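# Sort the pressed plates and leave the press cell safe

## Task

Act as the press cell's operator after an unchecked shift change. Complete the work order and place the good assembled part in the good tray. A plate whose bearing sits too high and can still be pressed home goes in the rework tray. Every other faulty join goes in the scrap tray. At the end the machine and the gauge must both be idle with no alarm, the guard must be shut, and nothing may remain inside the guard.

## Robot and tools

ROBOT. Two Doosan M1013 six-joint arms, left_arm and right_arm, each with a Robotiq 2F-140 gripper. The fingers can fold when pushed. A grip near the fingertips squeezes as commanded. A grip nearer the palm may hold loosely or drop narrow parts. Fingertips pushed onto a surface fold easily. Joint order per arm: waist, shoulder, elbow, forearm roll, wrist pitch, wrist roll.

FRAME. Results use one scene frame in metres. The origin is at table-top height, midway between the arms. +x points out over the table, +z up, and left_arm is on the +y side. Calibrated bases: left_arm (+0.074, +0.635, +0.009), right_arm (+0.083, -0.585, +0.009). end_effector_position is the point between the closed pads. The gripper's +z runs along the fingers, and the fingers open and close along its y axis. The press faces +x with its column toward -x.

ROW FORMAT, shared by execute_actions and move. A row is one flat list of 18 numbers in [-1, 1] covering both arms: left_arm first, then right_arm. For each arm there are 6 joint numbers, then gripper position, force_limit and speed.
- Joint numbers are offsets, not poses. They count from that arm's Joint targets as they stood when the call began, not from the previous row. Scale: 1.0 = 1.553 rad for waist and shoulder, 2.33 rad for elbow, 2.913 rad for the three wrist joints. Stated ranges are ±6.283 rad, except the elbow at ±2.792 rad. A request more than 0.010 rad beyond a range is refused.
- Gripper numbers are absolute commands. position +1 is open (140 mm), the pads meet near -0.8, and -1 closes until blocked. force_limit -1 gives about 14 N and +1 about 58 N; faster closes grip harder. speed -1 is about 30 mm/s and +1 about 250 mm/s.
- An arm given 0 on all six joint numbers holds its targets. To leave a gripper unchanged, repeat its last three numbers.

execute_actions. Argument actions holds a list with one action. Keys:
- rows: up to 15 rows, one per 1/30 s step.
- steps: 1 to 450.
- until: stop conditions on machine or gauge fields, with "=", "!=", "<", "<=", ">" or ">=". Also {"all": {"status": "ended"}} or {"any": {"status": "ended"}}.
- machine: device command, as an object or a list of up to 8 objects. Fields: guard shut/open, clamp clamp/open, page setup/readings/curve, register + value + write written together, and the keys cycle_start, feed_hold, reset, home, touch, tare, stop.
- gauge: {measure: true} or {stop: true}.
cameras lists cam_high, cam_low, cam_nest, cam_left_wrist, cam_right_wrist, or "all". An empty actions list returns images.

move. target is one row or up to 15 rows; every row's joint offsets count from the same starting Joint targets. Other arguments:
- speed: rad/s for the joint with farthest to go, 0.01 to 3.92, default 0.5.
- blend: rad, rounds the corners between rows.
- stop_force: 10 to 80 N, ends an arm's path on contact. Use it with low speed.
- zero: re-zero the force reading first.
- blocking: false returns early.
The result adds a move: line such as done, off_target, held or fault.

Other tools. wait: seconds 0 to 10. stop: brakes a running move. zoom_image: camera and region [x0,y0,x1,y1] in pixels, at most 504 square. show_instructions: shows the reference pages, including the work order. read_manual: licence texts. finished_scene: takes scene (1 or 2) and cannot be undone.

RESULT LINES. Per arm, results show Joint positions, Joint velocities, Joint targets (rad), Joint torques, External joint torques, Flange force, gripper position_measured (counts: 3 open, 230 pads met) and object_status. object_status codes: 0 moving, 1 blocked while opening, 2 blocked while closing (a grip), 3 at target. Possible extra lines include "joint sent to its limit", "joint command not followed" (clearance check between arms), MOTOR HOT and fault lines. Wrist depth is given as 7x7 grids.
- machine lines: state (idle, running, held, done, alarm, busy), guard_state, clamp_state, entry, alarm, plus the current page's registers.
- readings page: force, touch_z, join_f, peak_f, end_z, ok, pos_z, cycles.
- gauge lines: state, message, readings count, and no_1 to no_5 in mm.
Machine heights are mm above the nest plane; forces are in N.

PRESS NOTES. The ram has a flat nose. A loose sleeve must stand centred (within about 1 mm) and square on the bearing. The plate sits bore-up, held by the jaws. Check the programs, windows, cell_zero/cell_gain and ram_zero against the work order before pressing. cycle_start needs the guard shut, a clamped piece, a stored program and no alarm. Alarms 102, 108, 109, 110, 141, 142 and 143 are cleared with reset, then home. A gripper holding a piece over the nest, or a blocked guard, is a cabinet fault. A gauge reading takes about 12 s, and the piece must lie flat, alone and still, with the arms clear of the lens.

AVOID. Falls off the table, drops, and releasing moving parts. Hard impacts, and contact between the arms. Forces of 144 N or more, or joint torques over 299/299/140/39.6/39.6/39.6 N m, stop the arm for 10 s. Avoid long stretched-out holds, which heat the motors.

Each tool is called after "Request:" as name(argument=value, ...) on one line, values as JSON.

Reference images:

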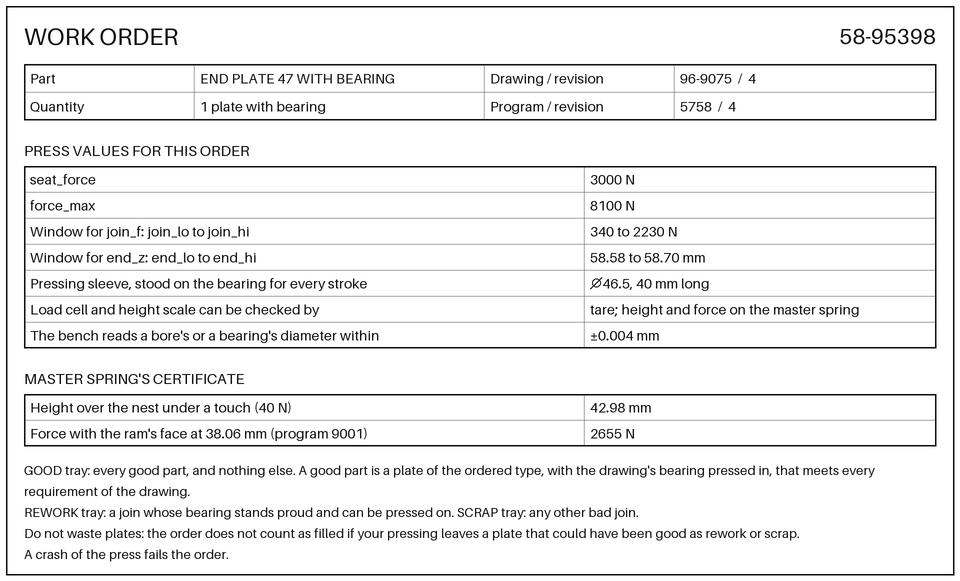

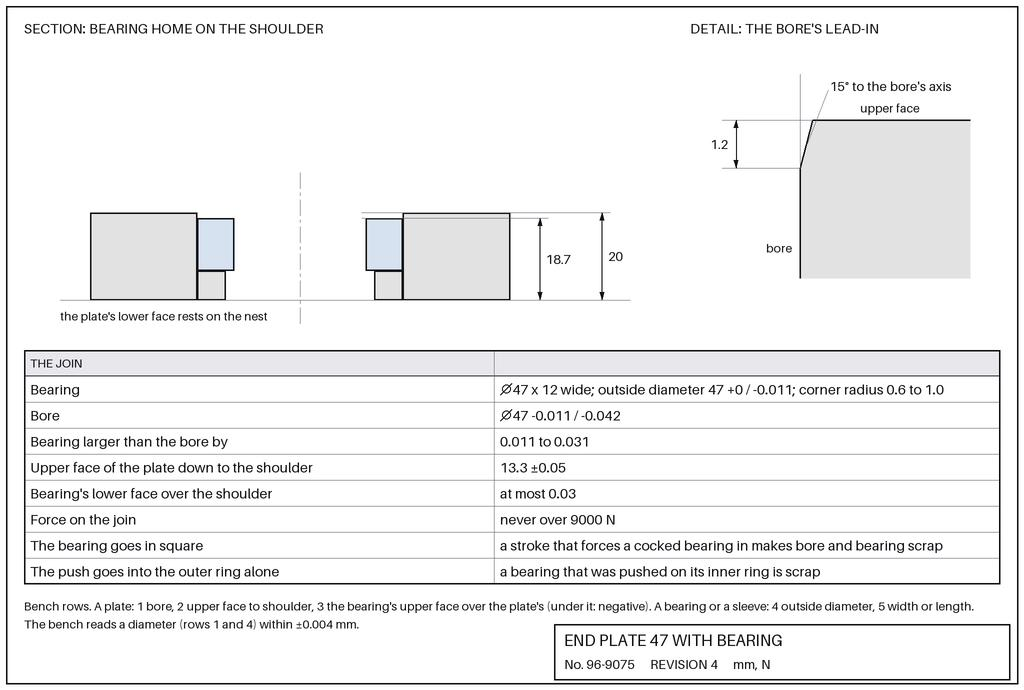

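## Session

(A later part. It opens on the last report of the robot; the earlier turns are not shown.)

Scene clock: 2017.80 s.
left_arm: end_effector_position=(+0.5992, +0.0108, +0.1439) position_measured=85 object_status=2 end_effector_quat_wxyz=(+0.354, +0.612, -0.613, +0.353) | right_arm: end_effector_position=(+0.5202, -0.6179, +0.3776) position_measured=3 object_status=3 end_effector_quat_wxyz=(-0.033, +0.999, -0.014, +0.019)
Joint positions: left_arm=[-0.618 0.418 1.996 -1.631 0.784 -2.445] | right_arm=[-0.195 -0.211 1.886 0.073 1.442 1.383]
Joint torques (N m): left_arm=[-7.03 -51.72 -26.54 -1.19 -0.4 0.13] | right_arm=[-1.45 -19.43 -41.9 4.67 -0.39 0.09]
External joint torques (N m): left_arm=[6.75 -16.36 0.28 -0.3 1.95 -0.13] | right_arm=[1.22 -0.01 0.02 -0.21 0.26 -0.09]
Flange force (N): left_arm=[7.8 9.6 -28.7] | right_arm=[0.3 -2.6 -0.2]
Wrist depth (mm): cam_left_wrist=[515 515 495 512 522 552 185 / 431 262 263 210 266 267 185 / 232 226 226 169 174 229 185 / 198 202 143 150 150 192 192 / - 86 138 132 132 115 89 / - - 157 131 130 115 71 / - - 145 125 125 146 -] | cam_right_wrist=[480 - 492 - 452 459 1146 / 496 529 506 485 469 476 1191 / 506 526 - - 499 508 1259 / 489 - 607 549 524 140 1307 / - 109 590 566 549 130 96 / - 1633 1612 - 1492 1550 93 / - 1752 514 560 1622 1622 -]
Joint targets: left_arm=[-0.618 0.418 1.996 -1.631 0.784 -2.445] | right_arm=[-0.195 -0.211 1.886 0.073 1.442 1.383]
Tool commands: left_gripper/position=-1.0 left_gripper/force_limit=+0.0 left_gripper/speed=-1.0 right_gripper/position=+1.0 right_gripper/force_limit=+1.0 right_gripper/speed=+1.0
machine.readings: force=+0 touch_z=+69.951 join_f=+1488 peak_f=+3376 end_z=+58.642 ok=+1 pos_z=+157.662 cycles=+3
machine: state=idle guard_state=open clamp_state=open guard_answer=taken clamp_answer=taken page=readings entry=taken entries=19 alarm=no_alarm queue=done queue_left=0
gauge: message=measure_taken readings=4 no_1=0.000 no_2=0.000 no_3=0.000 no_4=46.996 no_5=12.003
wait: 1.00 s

Request:
move(target=[[0.0043,-0.0413,-0.0087,0.0300,0.0009,-0.0407,-1,0,-1,0,0,0,0,0,0,1,1,1],[0.1279,-0.1050,0.0335,0.0720,0.0485,-0.0355,-1,0,-1,0,0,0,0,0,0,1,1,1],[0.3158,-0.1322,0.0619,0.1272,0.1166,-0.0071,-1,0,-1,0,0,0,0,0,0,1,1,1],[0.4281,-0.1571,0.1426,-0.2826,-0.1049,0.1447,-1,0,-1,0,0,0,0,0,0,1,1,1]], speed=[0.06,0.15,0.3,0.5], blend=[0.02,0.05,0.08,0], cameras=["cam_nest","cam_left_wrist"])

Scene clock: 2044.47 s.
left_arm: end_effector_position=(+0.7876, +0.6018, +0.1569) position_measured=85 object_status=2 end_effector_quat_wxyz=(+0.075, +0.856, -0.130, +0.494) | right_arm: end_effector_position=(+0.5202, -0.6179, +0.3776) position_measured=3 object_status=3 end_effector_quat_wxyz=(-0.033, +0.999, -0.014, +0.019)
Joint positions: left_arm=[0.047 0.174 2.328 -2.455 0.478 -2.024] | right_arm=[-0.195 -0.211 1.886 0.073 1.442 1.383]
Joint torques (N m): left_arm=[-1.68 -40.76 -27.24 -2.23 3.43 0.11] | right_arm=[-1.26 -19.42 -41.85 4.68 -0.36 0.12]
External joint torques (N m): left_arm=[1.52 -2.27 1.98 -0.26 -1.26 -0.11] | right_arm=[1.08 -0.29 -0.02 -0.21 0.23 -0.13]
Flange force (N): left_arm=[1.0 1.0 -7.7] | right_arm=[-0.1 -2.3 -0.3]
Wrist depth (mm): cam_left_wrist=[340 377 531 533 548 545 574 / 438 410 454 467 457 398 444 / 389 388 389 169 174 383 411 / 309 317 143 150 149 257 328 / - 86 135 132 133 115 89 / - - 276 134 272 97 71 / - - 251 252 253 - -] | cam_right_wrist=[438 - - 476 - 452 1140 / 439 - - - - 478 1203 / 460 - 532 - 497 505 1259 / - - 546 547 535 136 1321 / - 109 - 594 - 131 97 / - 1633 1656 - 1492 - 93 / - 1778 641 574 1580 1570 -]
Joint targets: left_arm=[0.047 0.174 2.328 -2.455 0.478 -2.023] | right_arm=[-0.195 -0.211 1.886 0.073 1.442 1.383]
machine.readings: force=+0 touch_z=+69.951 join_f=+1488 peak_f=+3376 end_z=+58.642 ok=+1 pos_z=+157.662 cycles=+3
machine: state=idle guard_state=open clamp_state=open guard_answer=taken clamp_answer=taken page=readings entry=taken entries=19 alarm=no_alarm queue=done queue_left=0
gauge: message=measure_taken readings=4 no_1=0.000 no_2=0.000 no_3=0.000 no_4=46.996 no_5=12.003
move: done
Images, in order (width x height): cam_nest 504x504, cam_left_wrist 896x504.

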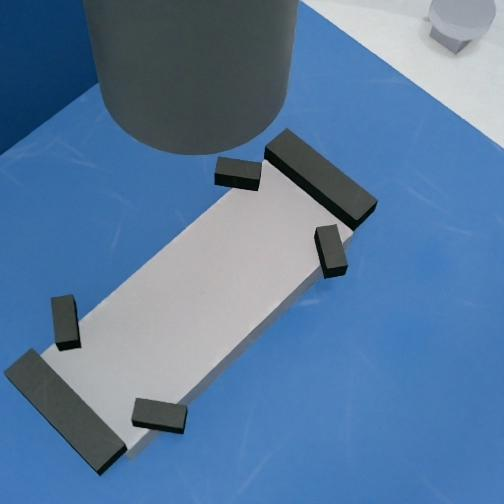

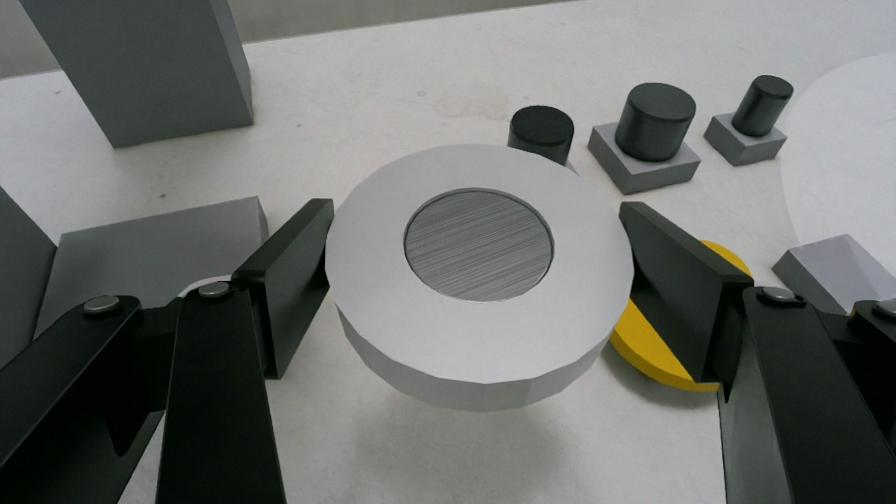

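Request:
move(target=[-0.0963,0.1763,-0.0999,-0.6046,0.0570,0.3639,-1,0,-1,0,0,0,0,0,0,1,1,1], speed=0.6, cameras=["cam_high","cam_low","cam_left_wrist"])

Scene clock: 2051.47 s.
left_arm: end_effector_position=(+0.9033, +0.7560, +0.0920) position_measured=85 object_status=2 end_effector_quat_wxyz=(-0.135, +0.833, +0.235, +0.482) | right_arm: end_effector_position=(+0.5202, -0.6179, +0.3776) position_measured=3 object_status=3 end_effector_quat_wxyz=(-0.033, +0.999, -0.014, +0.019)
Joint positions: left_arm=[-0.103 0.447 2.096 -4.216 0.644 -0.964] | right_arm=[-0.195 -0.211 1.886 0.073 1.442 1.383]
Joint torques (N m): left_arm=[-1.81 -70.37 -30.75 0.42 3.12 0.12] | right_arm=[-1.45 -19.52 -41.86 4.64 -0.36 0.11]
External joint torques (N m): left_arm=[1.47 -3.17 2.01 -0.73 -1.16 -0.12] | right_arm=[1.28 -0.34 -0.18 -0.16 0.22 -0.12]
Flange force (N): left_arm=[3.8 -5.1 -6.5] | right_arm=[0.1 -2.7 -0.6]
Wrist depth (mm): cam_left_wrist=[1826 1919 1905 411 293 255 - / 1624 1605 208 334 325 292 350 / 1394 178 180 168 174 297 300 / 258 160 143 150 149 256 263 / - 86 135 132 133 115 89 / - - 186 135 184 106 71 / - - 190 170 170 191 -] | cam_right_wrist=[454 508 - - 449 432 1151 / 436 - - - 469 473 1191 / 460 - 536 480 - - 1240 / - - 560 556 534 130 1314 / - 109 560 549 514 130 97 / - 1645 1645 - 1511 1520 93 / - 1752 650 565 1540 1570 -]
Joint targets: left_arm=[-0.103 0.447 2.096 -4.216 0.644 -0.964] | right_arm=[-0.195 -0.211 1.886 0.073 1.442 1.383]
machine.readings: force=+0 touch_z=+69.951 join_f=+1488 peak_f=+3376 end_z=+58.642 ok=+1 pos_z=+157.662 cycles=+3
machine: state=idle guard_state=open clamp_state=open guard_answer=taken clamp_answer=taken page=readings entry=taken entries=19 alarm=no_alarm queue=done queue_left=0
gauge: message=measure_taken readings=4 no_1=0.000 no_2=0.000 no_3=0.000 no_4=46.996 no_5=12.003
move: done
Images, in order (width x height): cam_high 504x504, cam_low 504x504, cam_left_wrist 896x504.

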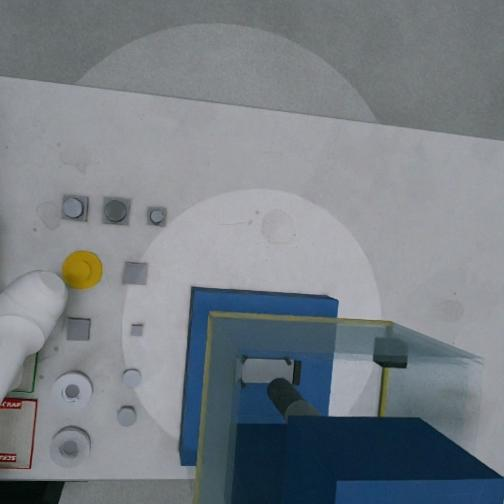

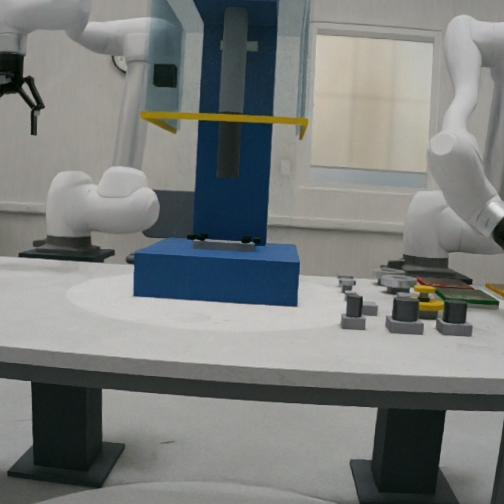

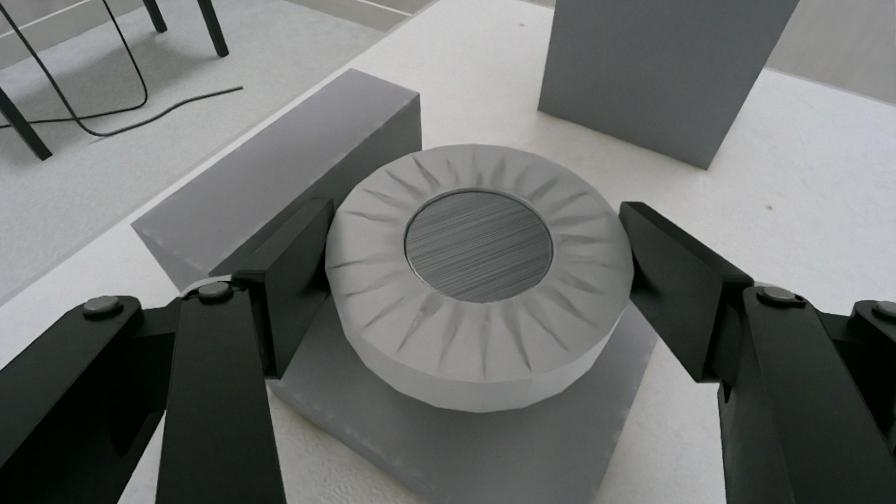

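Request:
move(target=[0,0.0293,0.0032,0.0199,0.0093,-0.0251,-1,0,-1,0,0,0,0,0,0,1,1,1], speed=0.1)

Request:
move(target=[0,0.0188,0.0020,0.0128,0.0060,-0.0162,-1,0,-1,0,0,0,0,0,0,1,1,1], speed=0.025, stop_force=12, cameras=["cam_left_wrist"])

Scene clock: 2066.57 s.
left_arm: end_effector_position=(+0.9034, +0.7563, +0.0632) position_measured=85 object_status=2 end_effector_quat_wxyz=(-0.135, +0.834, +0.235, +0.482) | right_arm: end_effector_position=(+0.5202, -0.6179, +0.3776) position_measured=3 object_status=3 end_effector_quat_wxyz=(-0.033, +0.999, -0.014, +0.019)
Joint positions: left_arm=[-0.103 0.493 2.103 -4.158 0.671 -1.037] | right_arm=[-0.195 -0.211 1.886 0.073 1.442 1.383]
Joint torques (N m): left_arm=[-1.97 -72.45 -28.61 0.33 3.26 0.12] | right_arm=[-1.23 -19.62 -41.91 4.65 -0.37 0.16]
External joint torques (N m): left_arm=[1.7 -3.43 1.72 -0.74 -1.19 -0.12] | right_arm=[1.09 -0.33 -0.08 -0.17 0.25 -0.16]
Flange force (N): left_arm=[4.9 -5.0 -6.3] | right_arm=[-0.1 -2.2 -0.5]
Wrist depth (mm): cam_left_wrist=[1801 1839 189 351 301 247 334 / 1567 158 170 286 296 279 299 / 239 140 165 168 174 256 258 / 222 149 143 150 149 137 225 / - 86 136 132 135 115 87 / - - 159 133 151 114 71 / - - 163 145 143 163 -] | cam_right_wrist=[- - - 472 473 444 1135 / 468 - - - - - 1197 / 501 - 509 - 491 - 1259 / - - 576 - - 135 1272 / - 109 595 590 - 130 97 / - 1667 1622 - 1502 1520 93 / - 1702 652 566 1580 1580 -]
Joint targets: left_arm=[-0.103 0.493 2.103 -4.158 0.671 -1.037] | right_arm=[-0.195 -0.211 1.886 0.073 1.442 1.383]
machine.readings: force=+0 touch_z=+69.951 join_f=+1488 peak_f=+3376 end_z=+58.642 ok=+1 pos_z=+157.662 cycles=+3
machine: state=idle guard_state=open clamp_state=open guard_answer=taken clamp_answer=taken page=readings entry=taken entries=19 alarm=no_alarm queue=done queue_left=0
gauge: message=measure_taken readings=4 no_1=0.000 no_2=0.000 no_3=0.000 no_4=46.996 no_5=12.003
move: done

Scene clock: 2068.83 s.
left_arm: end_effector_position=(+0.9033, +0.7560, +0.0493) position_measured=85 object_status=2 end_effector_quat_wxyz=(-0.135, +0.833, +0.234, +0.482) | right_arm: end_effector_position=(+0.5202, -0.6179, +0.3776) position_measured=3 object_status=3 end_effector_quat_wxyz=(-0.033, +0.999, -0.014, +0.019)
Joint positions: left_arm=[-0.103 0.515 2.107 -4.129 0.685 -1.073] | right_arm=[-0.195 -0.211 1.886 0.073 1.442 1.383]
Joint torques (N m): left_arm=[0.88 -51.41 -23.63 -0.29 -2.57 0.47] | right_arm=[-1.28 -19.62 -41.98 4.67 -0.36 0.17]
External joint torques (N m): left_arm=[-1.19 -25.53 -2.27 -0.14 4.67 -0.47] | right_arm=[1.05 0.36 0.3 -0.22 0.24 -0.17]
Flange force (N): left_arm=[20.7 -8.4 -37.1] | right_arm=[0.5 -2.0 0.3]
Wrist depth (mm): cam_left_wrist=[1826 1697 169 313 299 254 320 / 135 136 166 264 275 266 276 / 220 135 166 169 174 237 237 / 204 152 143 150 149 179 213 / - 86 137 132 135 115 89 / - - 145 133 135 106 71 / - - 150 132 127 150 -] | cam_right_wrist=[478 499 483 477 - 454 1114 / - - 512 - - - 1203 / 461 - - 532 496 1227 1259 / 475 - - - 549 140 1307 / - 109 593 - - 131 97 / - 1679 1633 625 1580 1511 93 / - 1739 519 564 1612 1590 -]
Joint targets: left_arm=[-0.103 0.515 2.107 -4.129 0.685 -1.073] | right_arm=[-0.195 -0.211 1.886 0.073 1.442 1.383]
machine.readings: force=+0 touch_z=+69.951 join_f=+1488 peak_f=+3376 end_z=+58.642 ok=+1 pos_z=+157.662 cycles=+3
machine: state=idle guard_state=open clamp_state=open guard_answer=taken clamp_answer=taken page=readings entry=taken entries=19 alarm=no_alarm queue=done queue_left=0
gauge: message=measure_taken readings=4 no_1=0.000 no_2=0.000 no_3=0.000 no_4=46.996 no_5=12.003
move: contact (left_arm); left_arm: the wrist roll is farthest, 0.011 rad from its target
Images, in order (width x height): cam_left_wrist 896x504.

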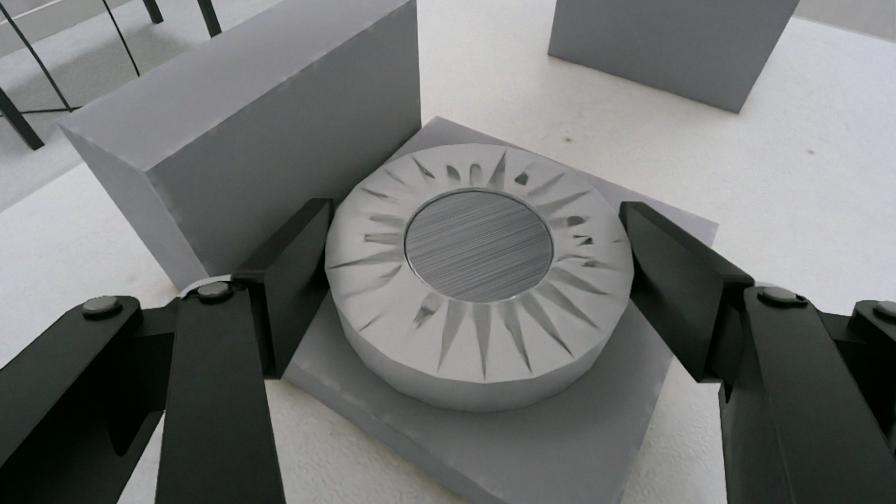

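Request:
move(target=[0,-0.0005,0,0,0,0,0.55,0,-1,0,0,0,0,0,0,1,1,1], cameras=["cam_left_wrist"])

Scene clock: 2072.93 s.
left_arm: end_effector_position=(+0.9034, +0.7561, +0.0499) position_measured=59 object_status=0 end_effector_quat_wxyz=(-0.135, +0.833, +0.234, +0.482) | right_arm: end_effector_position=(+0.5202, -0.6179, +0.3776) position_measured=3 object_status=3 end_effector_quat_wxyz=(-0.033, +0.999, -0.014, +0.019)
Joint positions: left_arm=[-0.103 0.515 2.107 -4.129 0.685 -1.073] | right_arm=[-0.195 -0.211 1.886 0.073 1.442 1.383]
Joint torques (N m): left_arm=[-1.91 -70.4 -25.64 -0.08 2.32 0.11] | right_arm=[-1.46 -19.64 -41.92 4.67 -0.39 0.14]
External joint torques (N m): left_arm=[1.61 -6.52 -0.31 -0.36 -0.22 -0.11] | right_arm=[1.34 -0.67 -0.42 -0.15 0.25 -0.14]
Flange force (N): left_arm=[8.3 -4.7 -8.1] | right_arm=[-0.1 -2.9 -1.1]
Wrist depth (mm): cam_left_wrist=[1765 1676 169 314 304 259 322 / 136 136 167 263 273 268 278 / 220 135 166 168 174 236 238 / 204 144 144 150 149 140 208 / - 82 138 132 136 112 89 / - 108 156 135 135 160 71 / - - 150 132 128 151 -] | cam_right_wrist=[449 507 479 - 464 458 1135 / - - 524 - 469 461 1191 / 481 - - 518 511 - 1246 / 476 - - - 527 136 1293 / - 110 558 - - 130 96 / - 1633 1622 - 1439 1530 93 / - 1739 517 567 1622 1570 -]
Joint targets: left_arm=[-0.103 0.515 2.107 -4.129 0.685 -1.073] | right_arm=[-0.195 -0.211 1.886 0.073 1.442 1.383]
machine.readings: force=+0 touch_z=+69.951 join_f=+1488 peak_f=+3376 end_z=+58.642 ok=+1 pos_z=+157.662 cycles=+3
machine: state=idle guard_state=open clamp_state=open guard_answer=taken clamp_answer=taken page=readings entry=taken entries=19 alarm=no_alarm queue=done queue_left=0
gauge: message=measure_taken readings=4 no_1=0.000 no_2=0.000 no_3=0.000 no_4=46.996 no_5=12.003
move: done
Images, in order (width x height): cam_left_wrist 896x504.

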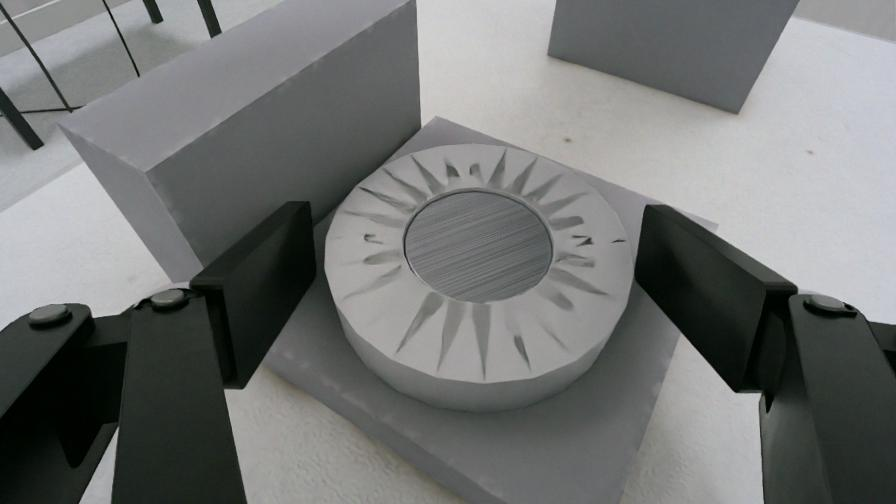

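Request:
move(target=[[0,0,0,0,0,0,0.65,0,-1,0,0,0,0,0,0,1,1,1],[-0.0809,-0.1206,0.0593,-0.0675,0.0118,0.0398,0.65,0,-1,0,0,0,0,0,0,1,1,1]], speed=0.12, cameras=["cam_left_wrist"])

Scene clock: 2095.93 s.
left_arm: end_effector_position=(+0.8148, +0.7023, +0.1113) position_measured=47 object_status=3 end_effector_quat_wxyz=(-0.135, +0.833, +0.235, +0.482) | right_arm: end_effector_position=(+0.5202, -0.6179, +0.3776) position_measured=3 object_status=3 end_effector_quat_wxyz=(-0.033, +0.999, -0.014, +0.019)
Joint positions: left_arm=[-0.228 0.327 2.245 -4.326 0.719 -0.957] | right_arm=[-0.195 -0.211 1.886 0.073 1.442 1.383]
Joint torques (N m): left_arm=[-1.86 -55.17 -27.4 0.35 2.12 0.1] | right_arm=[-1.53 -19.42 -41.94 4.64 -0.36 0.14]
External joint torques (N m): left_arm=[1.6 -5.79 -0.32 -0.31 -0.18 -0.1] | right_arm=[1.34 -0.34 -0.12 -0.16 0.23 -0.14]
Flange force (N): left_arm=[8.1 -5.7 -7.4] | right_arm=[0.0 -2.8 -0.5]
Wrist depth (mm): cam_left_wrist=[1905 1947 1826 450 385 340 - / 1576 1655 254 323 378 373 384 / 1424 322 274 261 290 328 330 / 283 276 265 247 266 136 287 / - 95 249 249 250 117 94 / - 220 229 229 230 226 72 / - 207 209 209 209 210 -] | cam_right_wrist=[447 506 - 483 458 452 1157 / - - - - - 483 1197 / - - 527 - - 495 1253 / - - 558 544 531 131 1286 / - 110 - 583 544 130 97 / - 1633 1633 722 1520 1511 93 / - 1765 512 552 1622 1580 -]
Joint targets: left_arm=[-0.228 0.327 2.245 -4.326 0.719 -0.957] | right_arm=[-0.195 -0.211 1.886 0.073 1.442 1.383]
machine.readings: force=+0 touch_z=+69.951 join_f=+1488 peak_f=+3376 end_z=+58.642 ok=+1 pos_z=+157.662 cycles=+3
machine: state=idle guard_state=open clamp_state=open guard_answer=taken clamp_answer=taken page=readings entry=taken entries=19 alarm=no_alarm queue=done queue_left=0
gauge: message=measure_taken readings=4 no_1=0.000 no_2=0.000 no_3=0.000 no_4=46.996 no_5=12.003
move: done
Images, in order (width x height): cam_left_wrist 896x504.

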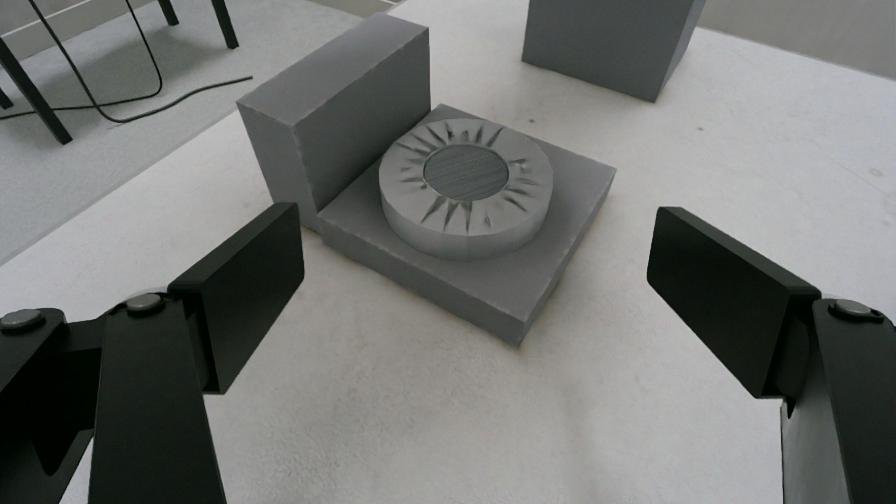

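Request:
move(target=[[0.1771,-0.0985,0.0356,0.6426,-0.0827,-0.3659,0.65,0,-1,0,0,0,0,0,0,1,1,1],[0.1468,-0.0361,-0.0622,0.9358,0.0175,-0.2276,0.65,0,-1,0,0,0,0,0,0,1,1,1]], speed=0.7, blend=[0.1,0])

Request:
execute_actions(actions=[{"gauge":{"measure":true},"steps":420,"until":{"gauge":{"readings":[">",4]}}}], cameras=["cam_high"])

Scene clock: 2108.90 s.
left_arm: end_effector_position=(+0.7992, +0.4337, +0.1907) position_measured=47 object_status=3 end_effector_quat_wxyz=(-0.013, -0.530, +0.685, -0.499) | right_arm: end_effector_position=(+0.5202, -0.6179, +0.3776) position_measured=3 object_status=3 end_effector_quat_wxyz=(-0.033, +0.999, -0.014, +0.019)
Joint positions: left_arm=[0 0.271 2.1 -1.6 0.77 -1.62] | right_arm=[-0.195 -0.211 1.886 0.073 1.442 1.383]
Joint torques (N m): left_arm=[-1.72 -50.1 -27.29 -1.04 1.62 0.09] | right_arm=[-1.44 -19.75 -41.8 4.69 -0.35 0.15]
External joint torques (N m): left_arm=[1.5 -5.18 -0.24 -0.41 -0.18 -0.12] | right_arm=[1.32 -0.22 -0.04 -0.22 0.24 -0.16]
Flange force (N): left_arm=[5.3 0.2 -7.7] | right_arm=[0.1 -2.7 -0.3]
Wrist depth (mm): cam_left_wrist=[- 1595 1753 571 405 331 280 / - 1634 2069 516 393 318 267 / - - 606 469 370 292 256 / - 110 160 454 349 136 242 / - 95 518 353 325 117 94 / - - 489 371 274 218 72 / - - 469 314 284 223 -] | cam_right_wrist=[491 - 490 - 471 440 1151 / - - 521 - 484 479 1203 / 491 551 532 - - 504 1246 / 511 572 562 564 - 135 1300 / - 109 583 581 - 130 96 / - 1645 1633 591 1540 1520 93 / - 1752 519 552 1560 1570 -]
Joint targets: left_arm=[0.000 0.271 2.100 -1.600 0.770 -1.620] | right_arm=[-0.195 -0.211 1.886 0.073 1.442 1.383]
machine.readings: force=+0 touch_z=+69.951 join_f=+1488 peak_f=+3376 end_z=+58.642 ok=+1 pos_z=+157.662 cycles=+3
machine: state=idle guard_state=open clamp_state=open guard_answer=taken clamp_answer=taken page=readings entry=taken entries=19 alarm=no_alarm queue=done queue_left=0
gauge: message=measure_taken readings=4 no_1=0.000 no_2=0.000 no_3=0.000 no_4=46.996 no_5=12.003
move: done

Scene clock: 2121.10 s.
left_arm: end_effector_position=(+0.7992, +0.4337, +0.1907) position_measured=47 object_status=3 end_effector_quat_wxyz=(-0.013, -0.530, +0.685, -0.499) | right_arm: end_effector_position=(+0.5202, -0.6179, +0.3776) position_measured=3 object_status=3 end_effector_quat_wxyz=(-0.033, +0.999, -0.014, +0.019)
Joint positions: left_arm=[0 0.271 2.1 -1.6 0.77 -1.62] | right_arm=[-0.195 -0.211 1.886 0.073 1.442 1.383]
Joint torques (N m): left_arm=[-1.75 -49.81 -27.33 -1.05 1.62 0.06] | right_arm=[-1.24 -19.61 -41.94 4.71 -0.4 0.15]
External joint torques (N m): left_arm=[1.52 -5.45 -0.2 -0.4 -0.19 -0.09] | right_arm=[1.14 -0.72 -0.24 -0.2 0.27 -0.15]
Flange force (N): left_arm=[5.7 0.4 -8.1] | right_arm=[-0.6 -2.4 -0.9]
Wrist depth (mm): cam_left_wrist=[- - - 552 424 330 281 / - - 757 536 394 318 267 / - - - 420 373 290 256 / - 106 496 412 352 136 242 / - 95 511 355 326 117 94 / - 1530 479 372 275 218 72 / - - 462 314 285 222 -] | cam_right_wrist=[467 499 - 460 467 444 1119 / 480 - - 501 469 1056 1197 / 476 - - 517 - 1389 1272 / 491 574 567 - - 136 1307 / - 110 - - - 129 96 / - 1691 1622 - 1570 1483 93 / - 1727 652 573 1667 1560 -]
Joint targets: left_arm=[0.000 0.271 2.100 -1.600 0.770 -1.620] | right_arm=[-0.195 -0.211 1.886 0.073 1.442 1.383]
Tool commands: left_gripper/position=+0.65 left_gripper/force_limit=+0.0 left_gripper/speed=-1.0 right_gripper/position=+1.0 right_gripper/force_limit=+1.0 right_gripper/speed=+1.0
machine.readings: force=+0 touch_z=+69.951 join_f=+1488 peak_f=+3376 end_z=+58.642 ok=+1 pos_z=+157.662 cycles=+3
machine: state=idle guard_state=open clamp_state=open guard_answer=taken clamp_answer=taken page=readings entry=taken entries=19 alarm=no_alarm queue=done queue_left=0
gauge: message=measure_taken readings=5 no_1=0.000 no_2=0.000 no_3=-1.295 no_4=0.000 no_5=0.000
Images, in order (width x height): cam_high 504x504.

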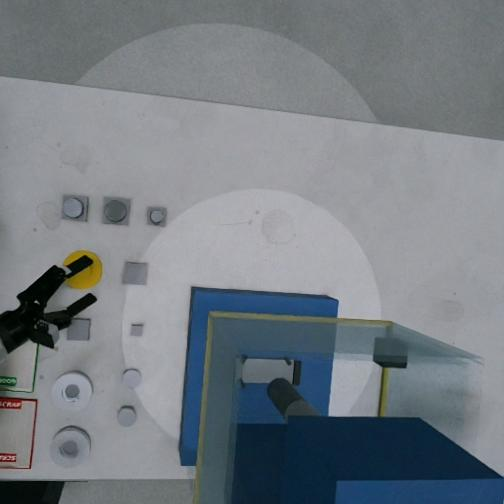

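Request:
move(target=[-0.0673,-0.0001,-0.1125,0.5493,0.0902,-0.0199,0.65,0,-1,0,0,0,0,0,0,1,1,1], speed=0.7, cameras=["cam_high","cam_left_wrist","cam_low"])

Request:
zoom_image(camera="cam_low", region=[320, 230, 504, 350])

Scene clock: 2145.53 s.
left_arm: end_effector_position=(+0.7197, +0.5980, +0.1395) position_measured=47 object_status=3 end_effector_quat_wxyz=(+0.000, +0.001, +1.000, +0.000) | right_arm: end_effector_position=(+0.5202, -0.6179, +0.3776) position_measured=3 object_status=3 end_effector_quat_wxyz=(-0.033, +0.999, -0.014, +0.019)
Joint positions: left_arm=[-0.105 0.271 1.838 0 1.033 -1.678] | right_arm=[-0.195 -0.211 1.886 0.073 1.442 1.383]
Joint torques (N m): left_arm=[-1.74 -57.89 -36.05 3.87 0.21 0.1] | right_arm=[-1.22 -19.68 -42 4.66 -0.36 0.14]
External joint torques (N m): left_arm=[1.43 -5.8 0 -0.18 -0.17 -0.1] | right_arm=[1.13 -0.63 -0.11 -0.16 0.24 -0.15]
Flange force (N): left_arm=[8.2 2.5 -4.7] | right_arm=[-0.6 -2.4 -0.6]
Wrist depth (mm): cam_left_wrist=[247 226 247 244 244 244 245 / 259 262 259 258 260 259 258 / 272 273 273 272 272 272 272 / 289 120 282 288 288 136 287 / - 95 299 305 305 117 94 / - 250 327 325 321 298 72 / - 348 340 346 341 293 -] | cam_right_wrist=[435 506 - 469 - 447 1140 / - 519 - 505 - 461 1185 / 460 - - - 505 1358 1233 / - - - - - 136 1328 / - 110 591 595 - 130 97 / - 1645 1667 - 1540 1502 93 / - 1727 513 560 1580 1601 -]
Joint targets: left_arm=[-0.105 0.271 1.838 0.000 1.033 -1.678] | right_arm=[-0.195 -0.211 1.886 0.073 1.442 1.383]
machine.readings: force=+0 touch_z=+69.951 join_f=+1488 peak_f=+3376 end_z=+58.642 ok=+1 pos_z=+157.662 cycles=+3
machine: state=idle guard_state=open clamp_state=open guard_answer=taken clamp_answer=taken page=readings entry=taken entries=19 alarm=no_alarm queue=done queue_left=0
gauge: message=measure_taken readings=5 no_1=0.000 no_2=0.000 no_3=-1.295 no_4=0.000 no_5=0.000
move: done
Images, in order (width x height): cam_high 504x504, cam_low 504x504, cam_left_wrist 896x504.

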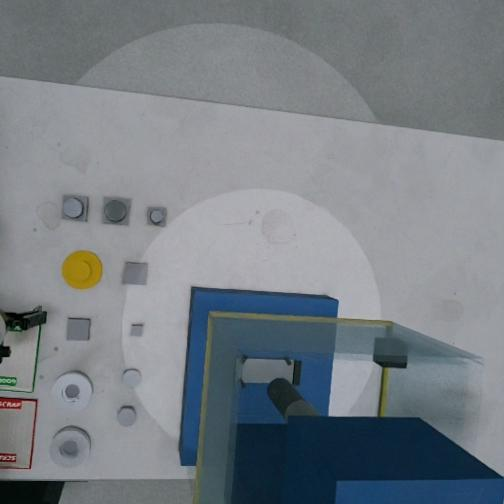

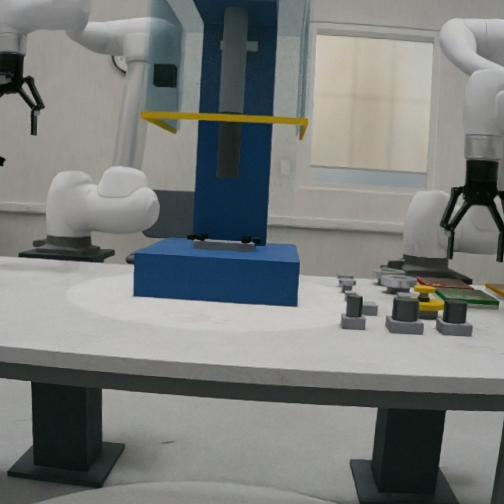

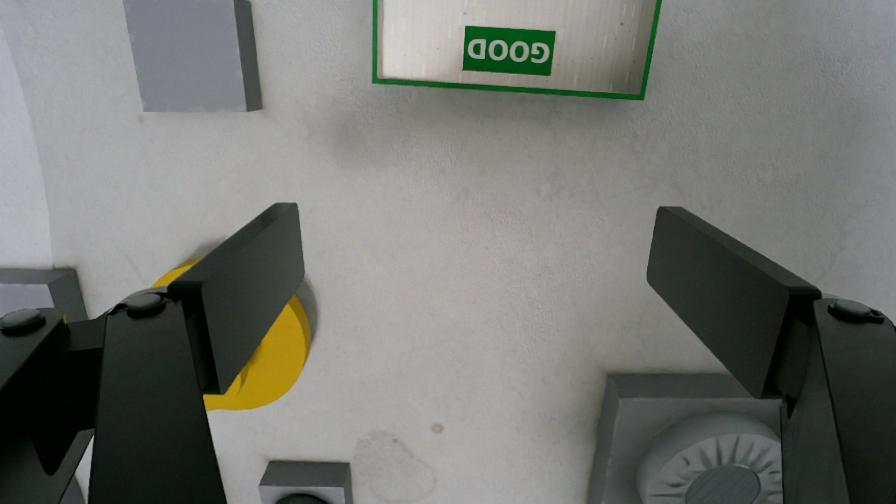

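Scaled by 2.739.

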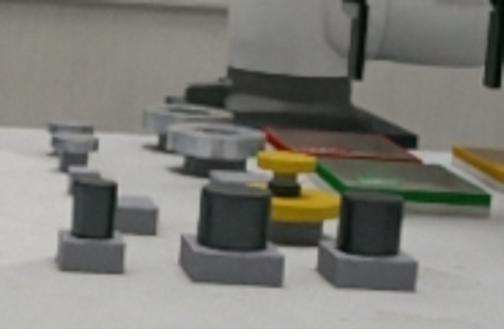

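Request:
zoom_image(camera="cam_high", region=[0, 340, 160, 490])

Scaled by 3.150.

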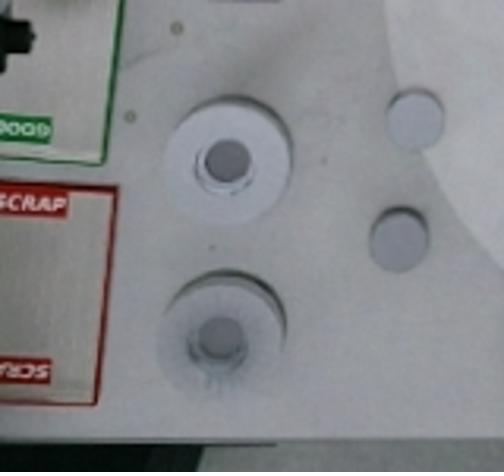

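Request:
move(target=[[0.0519,0.1025,-0.0492,0,-0.0153,-0.2822,0.65,0,-1,0,0,0,0,0,0,1,1,1],[0.1421,0.2337,-0.1846,0,0.0230,-0.4636,0.65,0,-1,0,0,0,0,0,0,1,1,1]], speed=[0.5,0.35], blend=[0.1,0], cameras=["cam_left_wrist"])

Scene clock: 2164.63 s.
left_arm: end_effector_position=(+0.9302, +0.7646, +0.0745) position_measured=47 object_status=3 end_effector_quat_wxyz=(+0.000, +0.706, -0.708, +0.000) | right_arm: end_effector_position=(+0.5202, -0.6179, +0.3776) position_measured=3 object_status=3 end_effector_quat_wxyz=(-0.033, +0.999, -0.014, +0.019)
Joint positions: left_arm=[0.116 0.634 1.408 0 1.1 -3.028] | right_arm=[-0.195 -0.211 1.886 0.073 1.442 1.383]
Joint torques (N m): left_arm=[-2.09 -91.17 -37.47 3.99 0.17 0.08] | right_arm=[-1.46 -19.58 -41.98 4.69 -0.37 0.14]
External joint torques (N m): left_arm=[1.74 -7.69 0.02 -0.2 -0.17 -0.08] | right_arm=[1.37 -0.7 -0.03 -0.21 0.25 -0.15]
Flange force (N): left_arm=[-0.2 11.5 -5.4] | right_arm=[-0.7 -3.0 -0.5]
Wrist depth (mm): cam_left_wrist=[186 189 183 166 167 184 186 / 196 197 193 169 155 194 196 / 205 206 203 163 163 204 207 / 218 214 188 172 172 147 217 / - 95 228 201 181 126 94 / - 247 242 187 187 243 72 / - 264 255 163 162 255 -] | cam_right_wrist=[- - 487 - - - 1162 / - - - 469 477 - 1191 / 469 547 538 - 520 - 1246 / - 567 567 - - 136 1293 / - 110 594 - - - 97 / - 1645 1633 - 1560 1502 93 / - 1727 517 554 1633 1601 -]
Joint targets: left_arm=[0.116 0.634 1.408 0.000 1.100 -3.028] | right_arm=[-0.195 -0.211 1.886 0.073 1.442 1.383]
machine.readings: force=+0 touch_z=+69.951 join_f=+1488 peak_f=+3376 end_z=+58.642 ok=+1 pos_z=+157.662 cycles=+3
machine: state=idle guard_state=open clamp_state=open guard_answer=taken clamp_answer=taken page=readings entry=taken entries=19 alarm=no_alarm queue=done queue_left=0
gauge: message=measure_taken readings=5 no_1=0.000 no_2=0.000 no_3=-1.295 no_4=0.000 no_5=0.000
move: done
Images, in order (width x height): cam_left_wrist 896x504.

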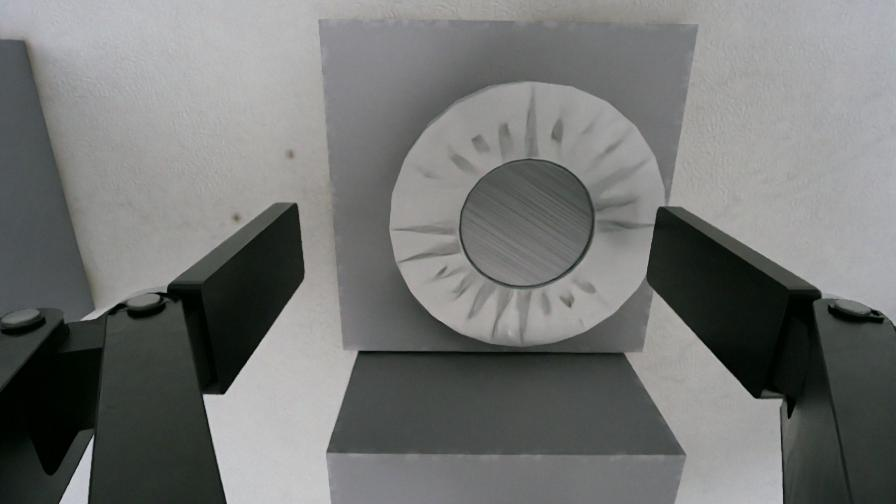

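Request:
move(target=[[-0.0014,-0.0215,0.0185,0,-0.0034,-0.0008,0.65,0,-1,0,0,0,0,0,0,1,1,1],[-0.0014,-0.0061,0.0276,0,-0.0188,-0.0008,0.65,0,-1,0,0,0,0,0,0,1,1,1]], speed=[0.1,0.08], cameras=["cam_left_wrist"])

Scene clock: 2192.70 s.
left_arm: end_effector_position=(+0.9111, +0.7606, +0.0510) position_measured=47 object_status=3 end_effector_quat_wxyz=(+0.000, +0.706, -0.708, +0.000) | right_arm: end_effector_position=(+0.5202, -0.6179, +0.3776) position_measured=3 object_status=3 end_effector_quat_wxyz=(-0.033, +0.999, -0.014, +0.019)
Joint positions: left_arm=[0.114 0.624 1.472 0 1.045 -3.031] | right_arm=[-0.195 -0.211 1.886 0.073 1.442 1.383]
Joint torques (N m): left_arm=[-2.08 -89.6 -36.31 3.88 0.16 0.12] | right_arm=[-1.32 -19.43 -41.9 4.68 -0.36 0.13]
External joint torques (N m): left_arm=[1.75 -7.36 -0.02 -0.19 -0.16 -0.12] | right_arm=[1.13 -0.14 0.07 -0.22 0.23 -0.13]
Flange force (N): left_arm=[-0.3 10.5 -5.8] | right_arm=[0.0 -2.3 -0.2]
Wrist depth (mm): cam_left_wrist=[165 164 163 146 145 164 165 / 175 175 150 134 149 174 174 / 184 183 155 138 139 183 183 / 194 120 144 147 146 136 192 / - 95 175 155 156 126 94 / - 216 186 177 185 218 72 / - - 157 157 158 232 -] | cam_right_wrist=[454 501 - 480 476 456 1151 / - - 526 - 486 488 1197 / 469 554 - - 512 490 1259 / 508 - - 553 522 140 1293 / - 110 - - 572 - 96 / - 110 1633 - 1560 1502 93 / - 1739 659 573 1550 1580 -]
Joint targets: left_arm=[0.114 0.625 1.472 0.000 1.045 -3.031] | right_arm=[-0.195 -0.211 1.886 0.073 1.442 1.383]
machine.readings: force=+0 touch_z=+69.951 join_f=+1488 peak_f=+3376 end_z=+58.642 ok=+1 pos_z=+157.662 cycles=+3
machine: state=idle guard_state=open clamp_state=open guard_answer=taken clamp_answer=taken page=readings entry=taken entries=19 alarm=no_alarm queue=done queue_left=0
gauge: message=measure_taken readings=5 no_1=0.000 no_2=0.000 no_3=-1.295 no_4=0.000 no_5=0.000
move: done
Images, in order (width x height): cam_left_wrist 896x504.

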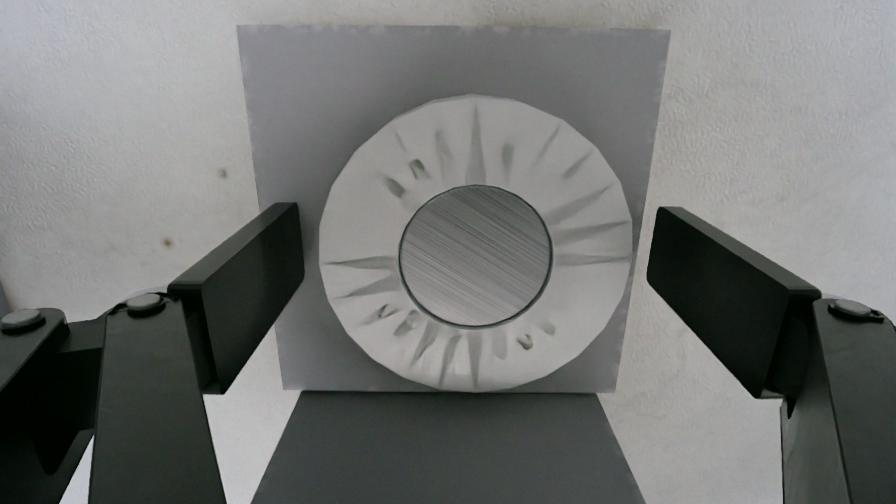

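Request:
move(target=[0,0,0,0,0,0,-1,0,-1,0,0,0,0,0,0,1,1,1])

Request:
wait(seconds=1.2)

Scene clock: 2200.47 s.
left_arm: end_effector_position=(+0.9112, +0.7606, +0.0510) position_measured=85 object_status=0 end_effector_quat_wxyz=(+0.000, +0.706, -0.708, +0.000) | right_arm: end_effector_position=(+0.5202, -0.6179, +0.3776) position_measured=3 object_status=3 end_effector_quat_wxyz=(-0.033, +0.999, -0.014, +0.019)
Joint positions: left_arm=[0.114 0.625 1.472 0 1.045 -3.031] | right_arm=[-0.195 -0.211 1.886 0.073 1.442 1.383]
Joint torques (N m): left_arm=[-0.7 -75.4 -22.99 4.04 3.16 0] | right_arm=[-0.97 -19.62 -41.99 4.65 -0.35 0.13]
External joint torques (N m): left_arm=[0.36 -21.67 -13.43 -0.34 -3.17 0] | right_arm=[0.82 -0.41 -0.1 -0.17 0.22 -0.14]
Flange force (N): left_arm=[-0.3 0.8 -21.7] | right_arm=[-0.3 -1.7 -0.5]
Wrist depth (mm): cam_left_wrist=[165 164 146 146 146 164 165 / 174 175 150 134 149 174 174 / 183 183 155 138 140 183 183 / 194 192 143 147 146 137 193 / - 82 153 155 155 115 89 / - - 186 177 186 106 71 / - - 157 158 158 - -] | cam_right_wrist=[458 - - - - 455 1140 / - - - 487 485 490 1162 / - - 556 522 521 - 1253 / - 562 558 - 549 140 1300 / - 110 583 - 606 130 97 / - 1633 1633 587 1483 1502 93 / - 1702 514 552 1633 1590 -]
Joint targets: left_arm=[0.114 0.625 1.472 0.000 1.045 -3.031] | right_arm=[-0.195 -0.211 1.886 0.073 1.442 1.383]
machine.readings: force=+0 touch_z=+69.951 join_f=+1488 peak_f=+3376 end_z=+58.642 ok=+1 pos_z=+157.662 cycles=+3
machine: state=idle guard_state=open clamp_state=open guard_answer=taken clamp_answer=taken page=readings entry=taken entries=19 alarm=no_alarm queue=done queue_left=0
gauge: message=measure_taken readings=5 no_1=0.000 no_2=0.000 no_3=-1.295 no_4=0.000 no_5=0.000
move: done

Scene clock: 2201.67 s.
left_arm: end_effector_position=(+0.9111, +0.7606, +0.0510) position_measured=85 object_status=2 end_effector_quat_wxyz=(+0.000, +0.706, -0.708, +0.000) | right_arm: end_effector_position=(+0.5202, -0.6179, +0.3776) position_measured=3 object_status=3 end_effector_quat_wxyz=(-0.033, +0.999, -0.014, +0.019)
Joint positions: left_arm=[0.114 0.625 1.472 0 1.045 -3.031] | right_arm=[-0.195 -0.211 1.886 0.073 1.442 1.383]
Joint torques (N m): left_arm=[-0.83 -75.49 -22.92 4.04 3.2 -0.01] | right_arm=[-1.45 -19.61 -41.92 4.65 -0.38 0.15]
External joint torques (N m): left_arm=[0.48 -21.5 -13.44 -0.36 -3.2 0.01] | right_arm=[1.44 -1.13 -0.16 -0.17 0.27 -0.16]
Flange force (N): left_arm=[-0.5 0.6 -21.5] | right_arm=[-1.2 -3.2 -0.8]
Wrist depth (mm): cam_left_wrist=[165 164 146 146 146 164 165 / 174 174 151 134 149 174 173 / 183 184 155 138 139 183 183 / 194 192 143 147 146 137 193 / - 86 153 155 154 115 89 / - - 186 177 186 106 71 / - - 157 158 158 - -] | cam_right_wrist=[- 510 488 474 466 - 1157 / - - 506 546 - 469 1179 / - 551 548 - 508 - 1240 / - 565 549 - - 136 1300 / - 110 - 569 553 140 97 / - 1667 1590 591 1502 1520 93 / - 1739 509 567 1622 1612 -]
Joint targets: left_arm=[0.114 0.625 1.472 0.000 1.045 -3.031] | right_arm=[-0.195 -0.211 1.886 0.073 1.442 1.383]
Tool commands: left_gripper/position=-1.0 left_gripper/force_limit=+0.0 left_gripper/speed=-1.0 right_gripper/position=+1.0 right_gripper/force_limit=+1.0 right_gripper/speed=+1.0
machine.readings: force=+0 touch_z=+69.951 join_f=+1488 peak_f=+3376 end_z=+58.642 ok=+1 pos_z=+157.662 cycles=+3
machine: state=idle guard_state=open clamp_state=open guard_answer=taken clamp_answer=taken page=readings entry=taken entries=19 alarm=no_alarm queue=done queue_left=0
gauge: message=measure_taken readings=5 no_1=0.000 no_2=0.000 no_3=-1.295 no_4=0.000 no_5=0.000
wait: 1.20 s

Request:
move(target=[[0,-0.0155,-0.0090,0,0.0155,0,-1,0,-1,0,0,0,0,0,0,1,1,1],[-0.0887,-0.1252,0.1078,0,-0.0195,-0.0473,-1,0,-1,0,0,0,0,0,0,1,1,1],[-0.1332,-0.3087,0.2830,0,-0.0618,-0.0710,-1,0,-1,0,0,0,0,0,0,1,1,1]], speed=[0.06,0.3,0.4], blend=[0.01,0.08,0], cameras=["cam_left_wrist","cam_low","cam_high"])

Scene clock: 2227.17 s.
left_arm: end_effector_position=(+0.5899, +0.6183, +0.0795) position_measured=85 object_status=2 end_effector_quat_wxyz=(+0.000, +0.706, -0.708, +0.000) | right_arm: end_effector_position=(+0.5202, -0.6179, +0.3776) position_measured=3 object_status=3 end_effector_quat_wxyz=(-0.033, +0.999, -0.014, +0.019)
Joint positions: left_arm=[-0.093 0.145 2.131 0 0.865 -3.238] | right_arm=[-0.195 -0.211 1.886 0.073 1.442 1.383]
Joint torques (N m): left_arm=[-1.9 -44.33 -33.27 3.43 0.18 0.14] | right_arm=[-1.2 -19.25 -41.98 4.68 -0.38 0.15]
External joint torques (N m): left_arm=[1.68 -2.61 1.15 -0.18 -0.2 -0.14] | right_arm=[1.03 -0.58 -0.01 -0.2 0.25 -0.15]
Flange force (N): left_arm=[-3.1 5.6 -1.8] | right_arm=[-0.7 -2.1 -0.5]
Wrist depth (mm): cam_left_wrist=[192 193 191 192 190 190 190 / 203 203 198 134 197 196 200 / 213 213 190 139 140 208 210 / 226 223 143 148 146 205 222 / - 86 153 155 155 115 89 / - - 253 253 253 100 71 / - - 271 270 267 - -] | cam_right_wrist=[428 509 484 470 452 - 1140 / 467 520 537 - - 482 1191 / 480 - 529 522 - - 1253 / 488 - 564 546 544 135 1307 / - 109 580 588 - 130 96 / - 1633 1622 - 1540 1474 93 / - 1765 509 553 1633 1601 -]
Joint targets: left_arm=[-0.093 0.145 2.131 0.000 0.865 -3.238] | right_arm=[-0.195 -0.211 1.886 0.073 1.442 1.383]
machine.readings: force=+0 touch_z=+69.951 join_f=+1488 peak_f=+3376 end_z=+58.642 ok=+1 pos_z=+157.662 cycles=+3
machine: state=idle guard_state=open clamp_state=open guard_answer=taken clamp_answer=taken page=readings entry=taken entries=19 alarm=no_alarm queue=done queue_left=0
gauge: message=measure_taken readings=5 no_1=0.000 no_2=0.000 no_3=-1.295 no_4=0.000 no_5=0.000
move: done
Images, in order (width x height): cam_high 504x504, cam_low 504x504, cam_left_wrist 896x504.

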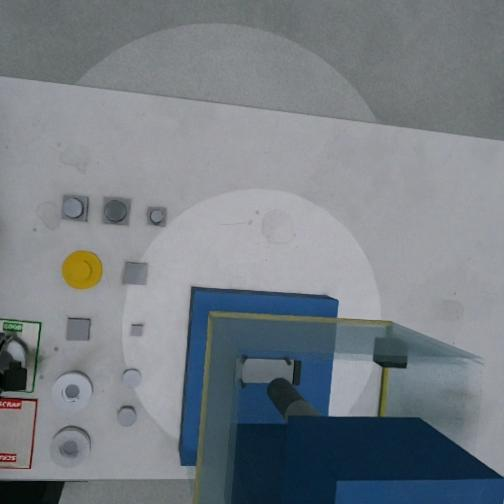

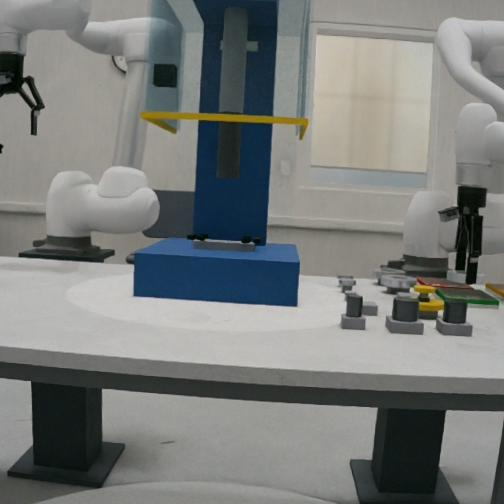

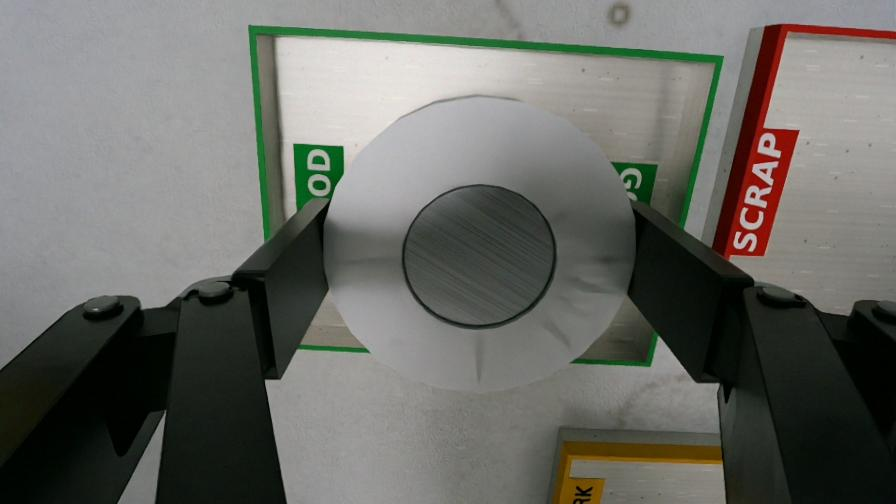

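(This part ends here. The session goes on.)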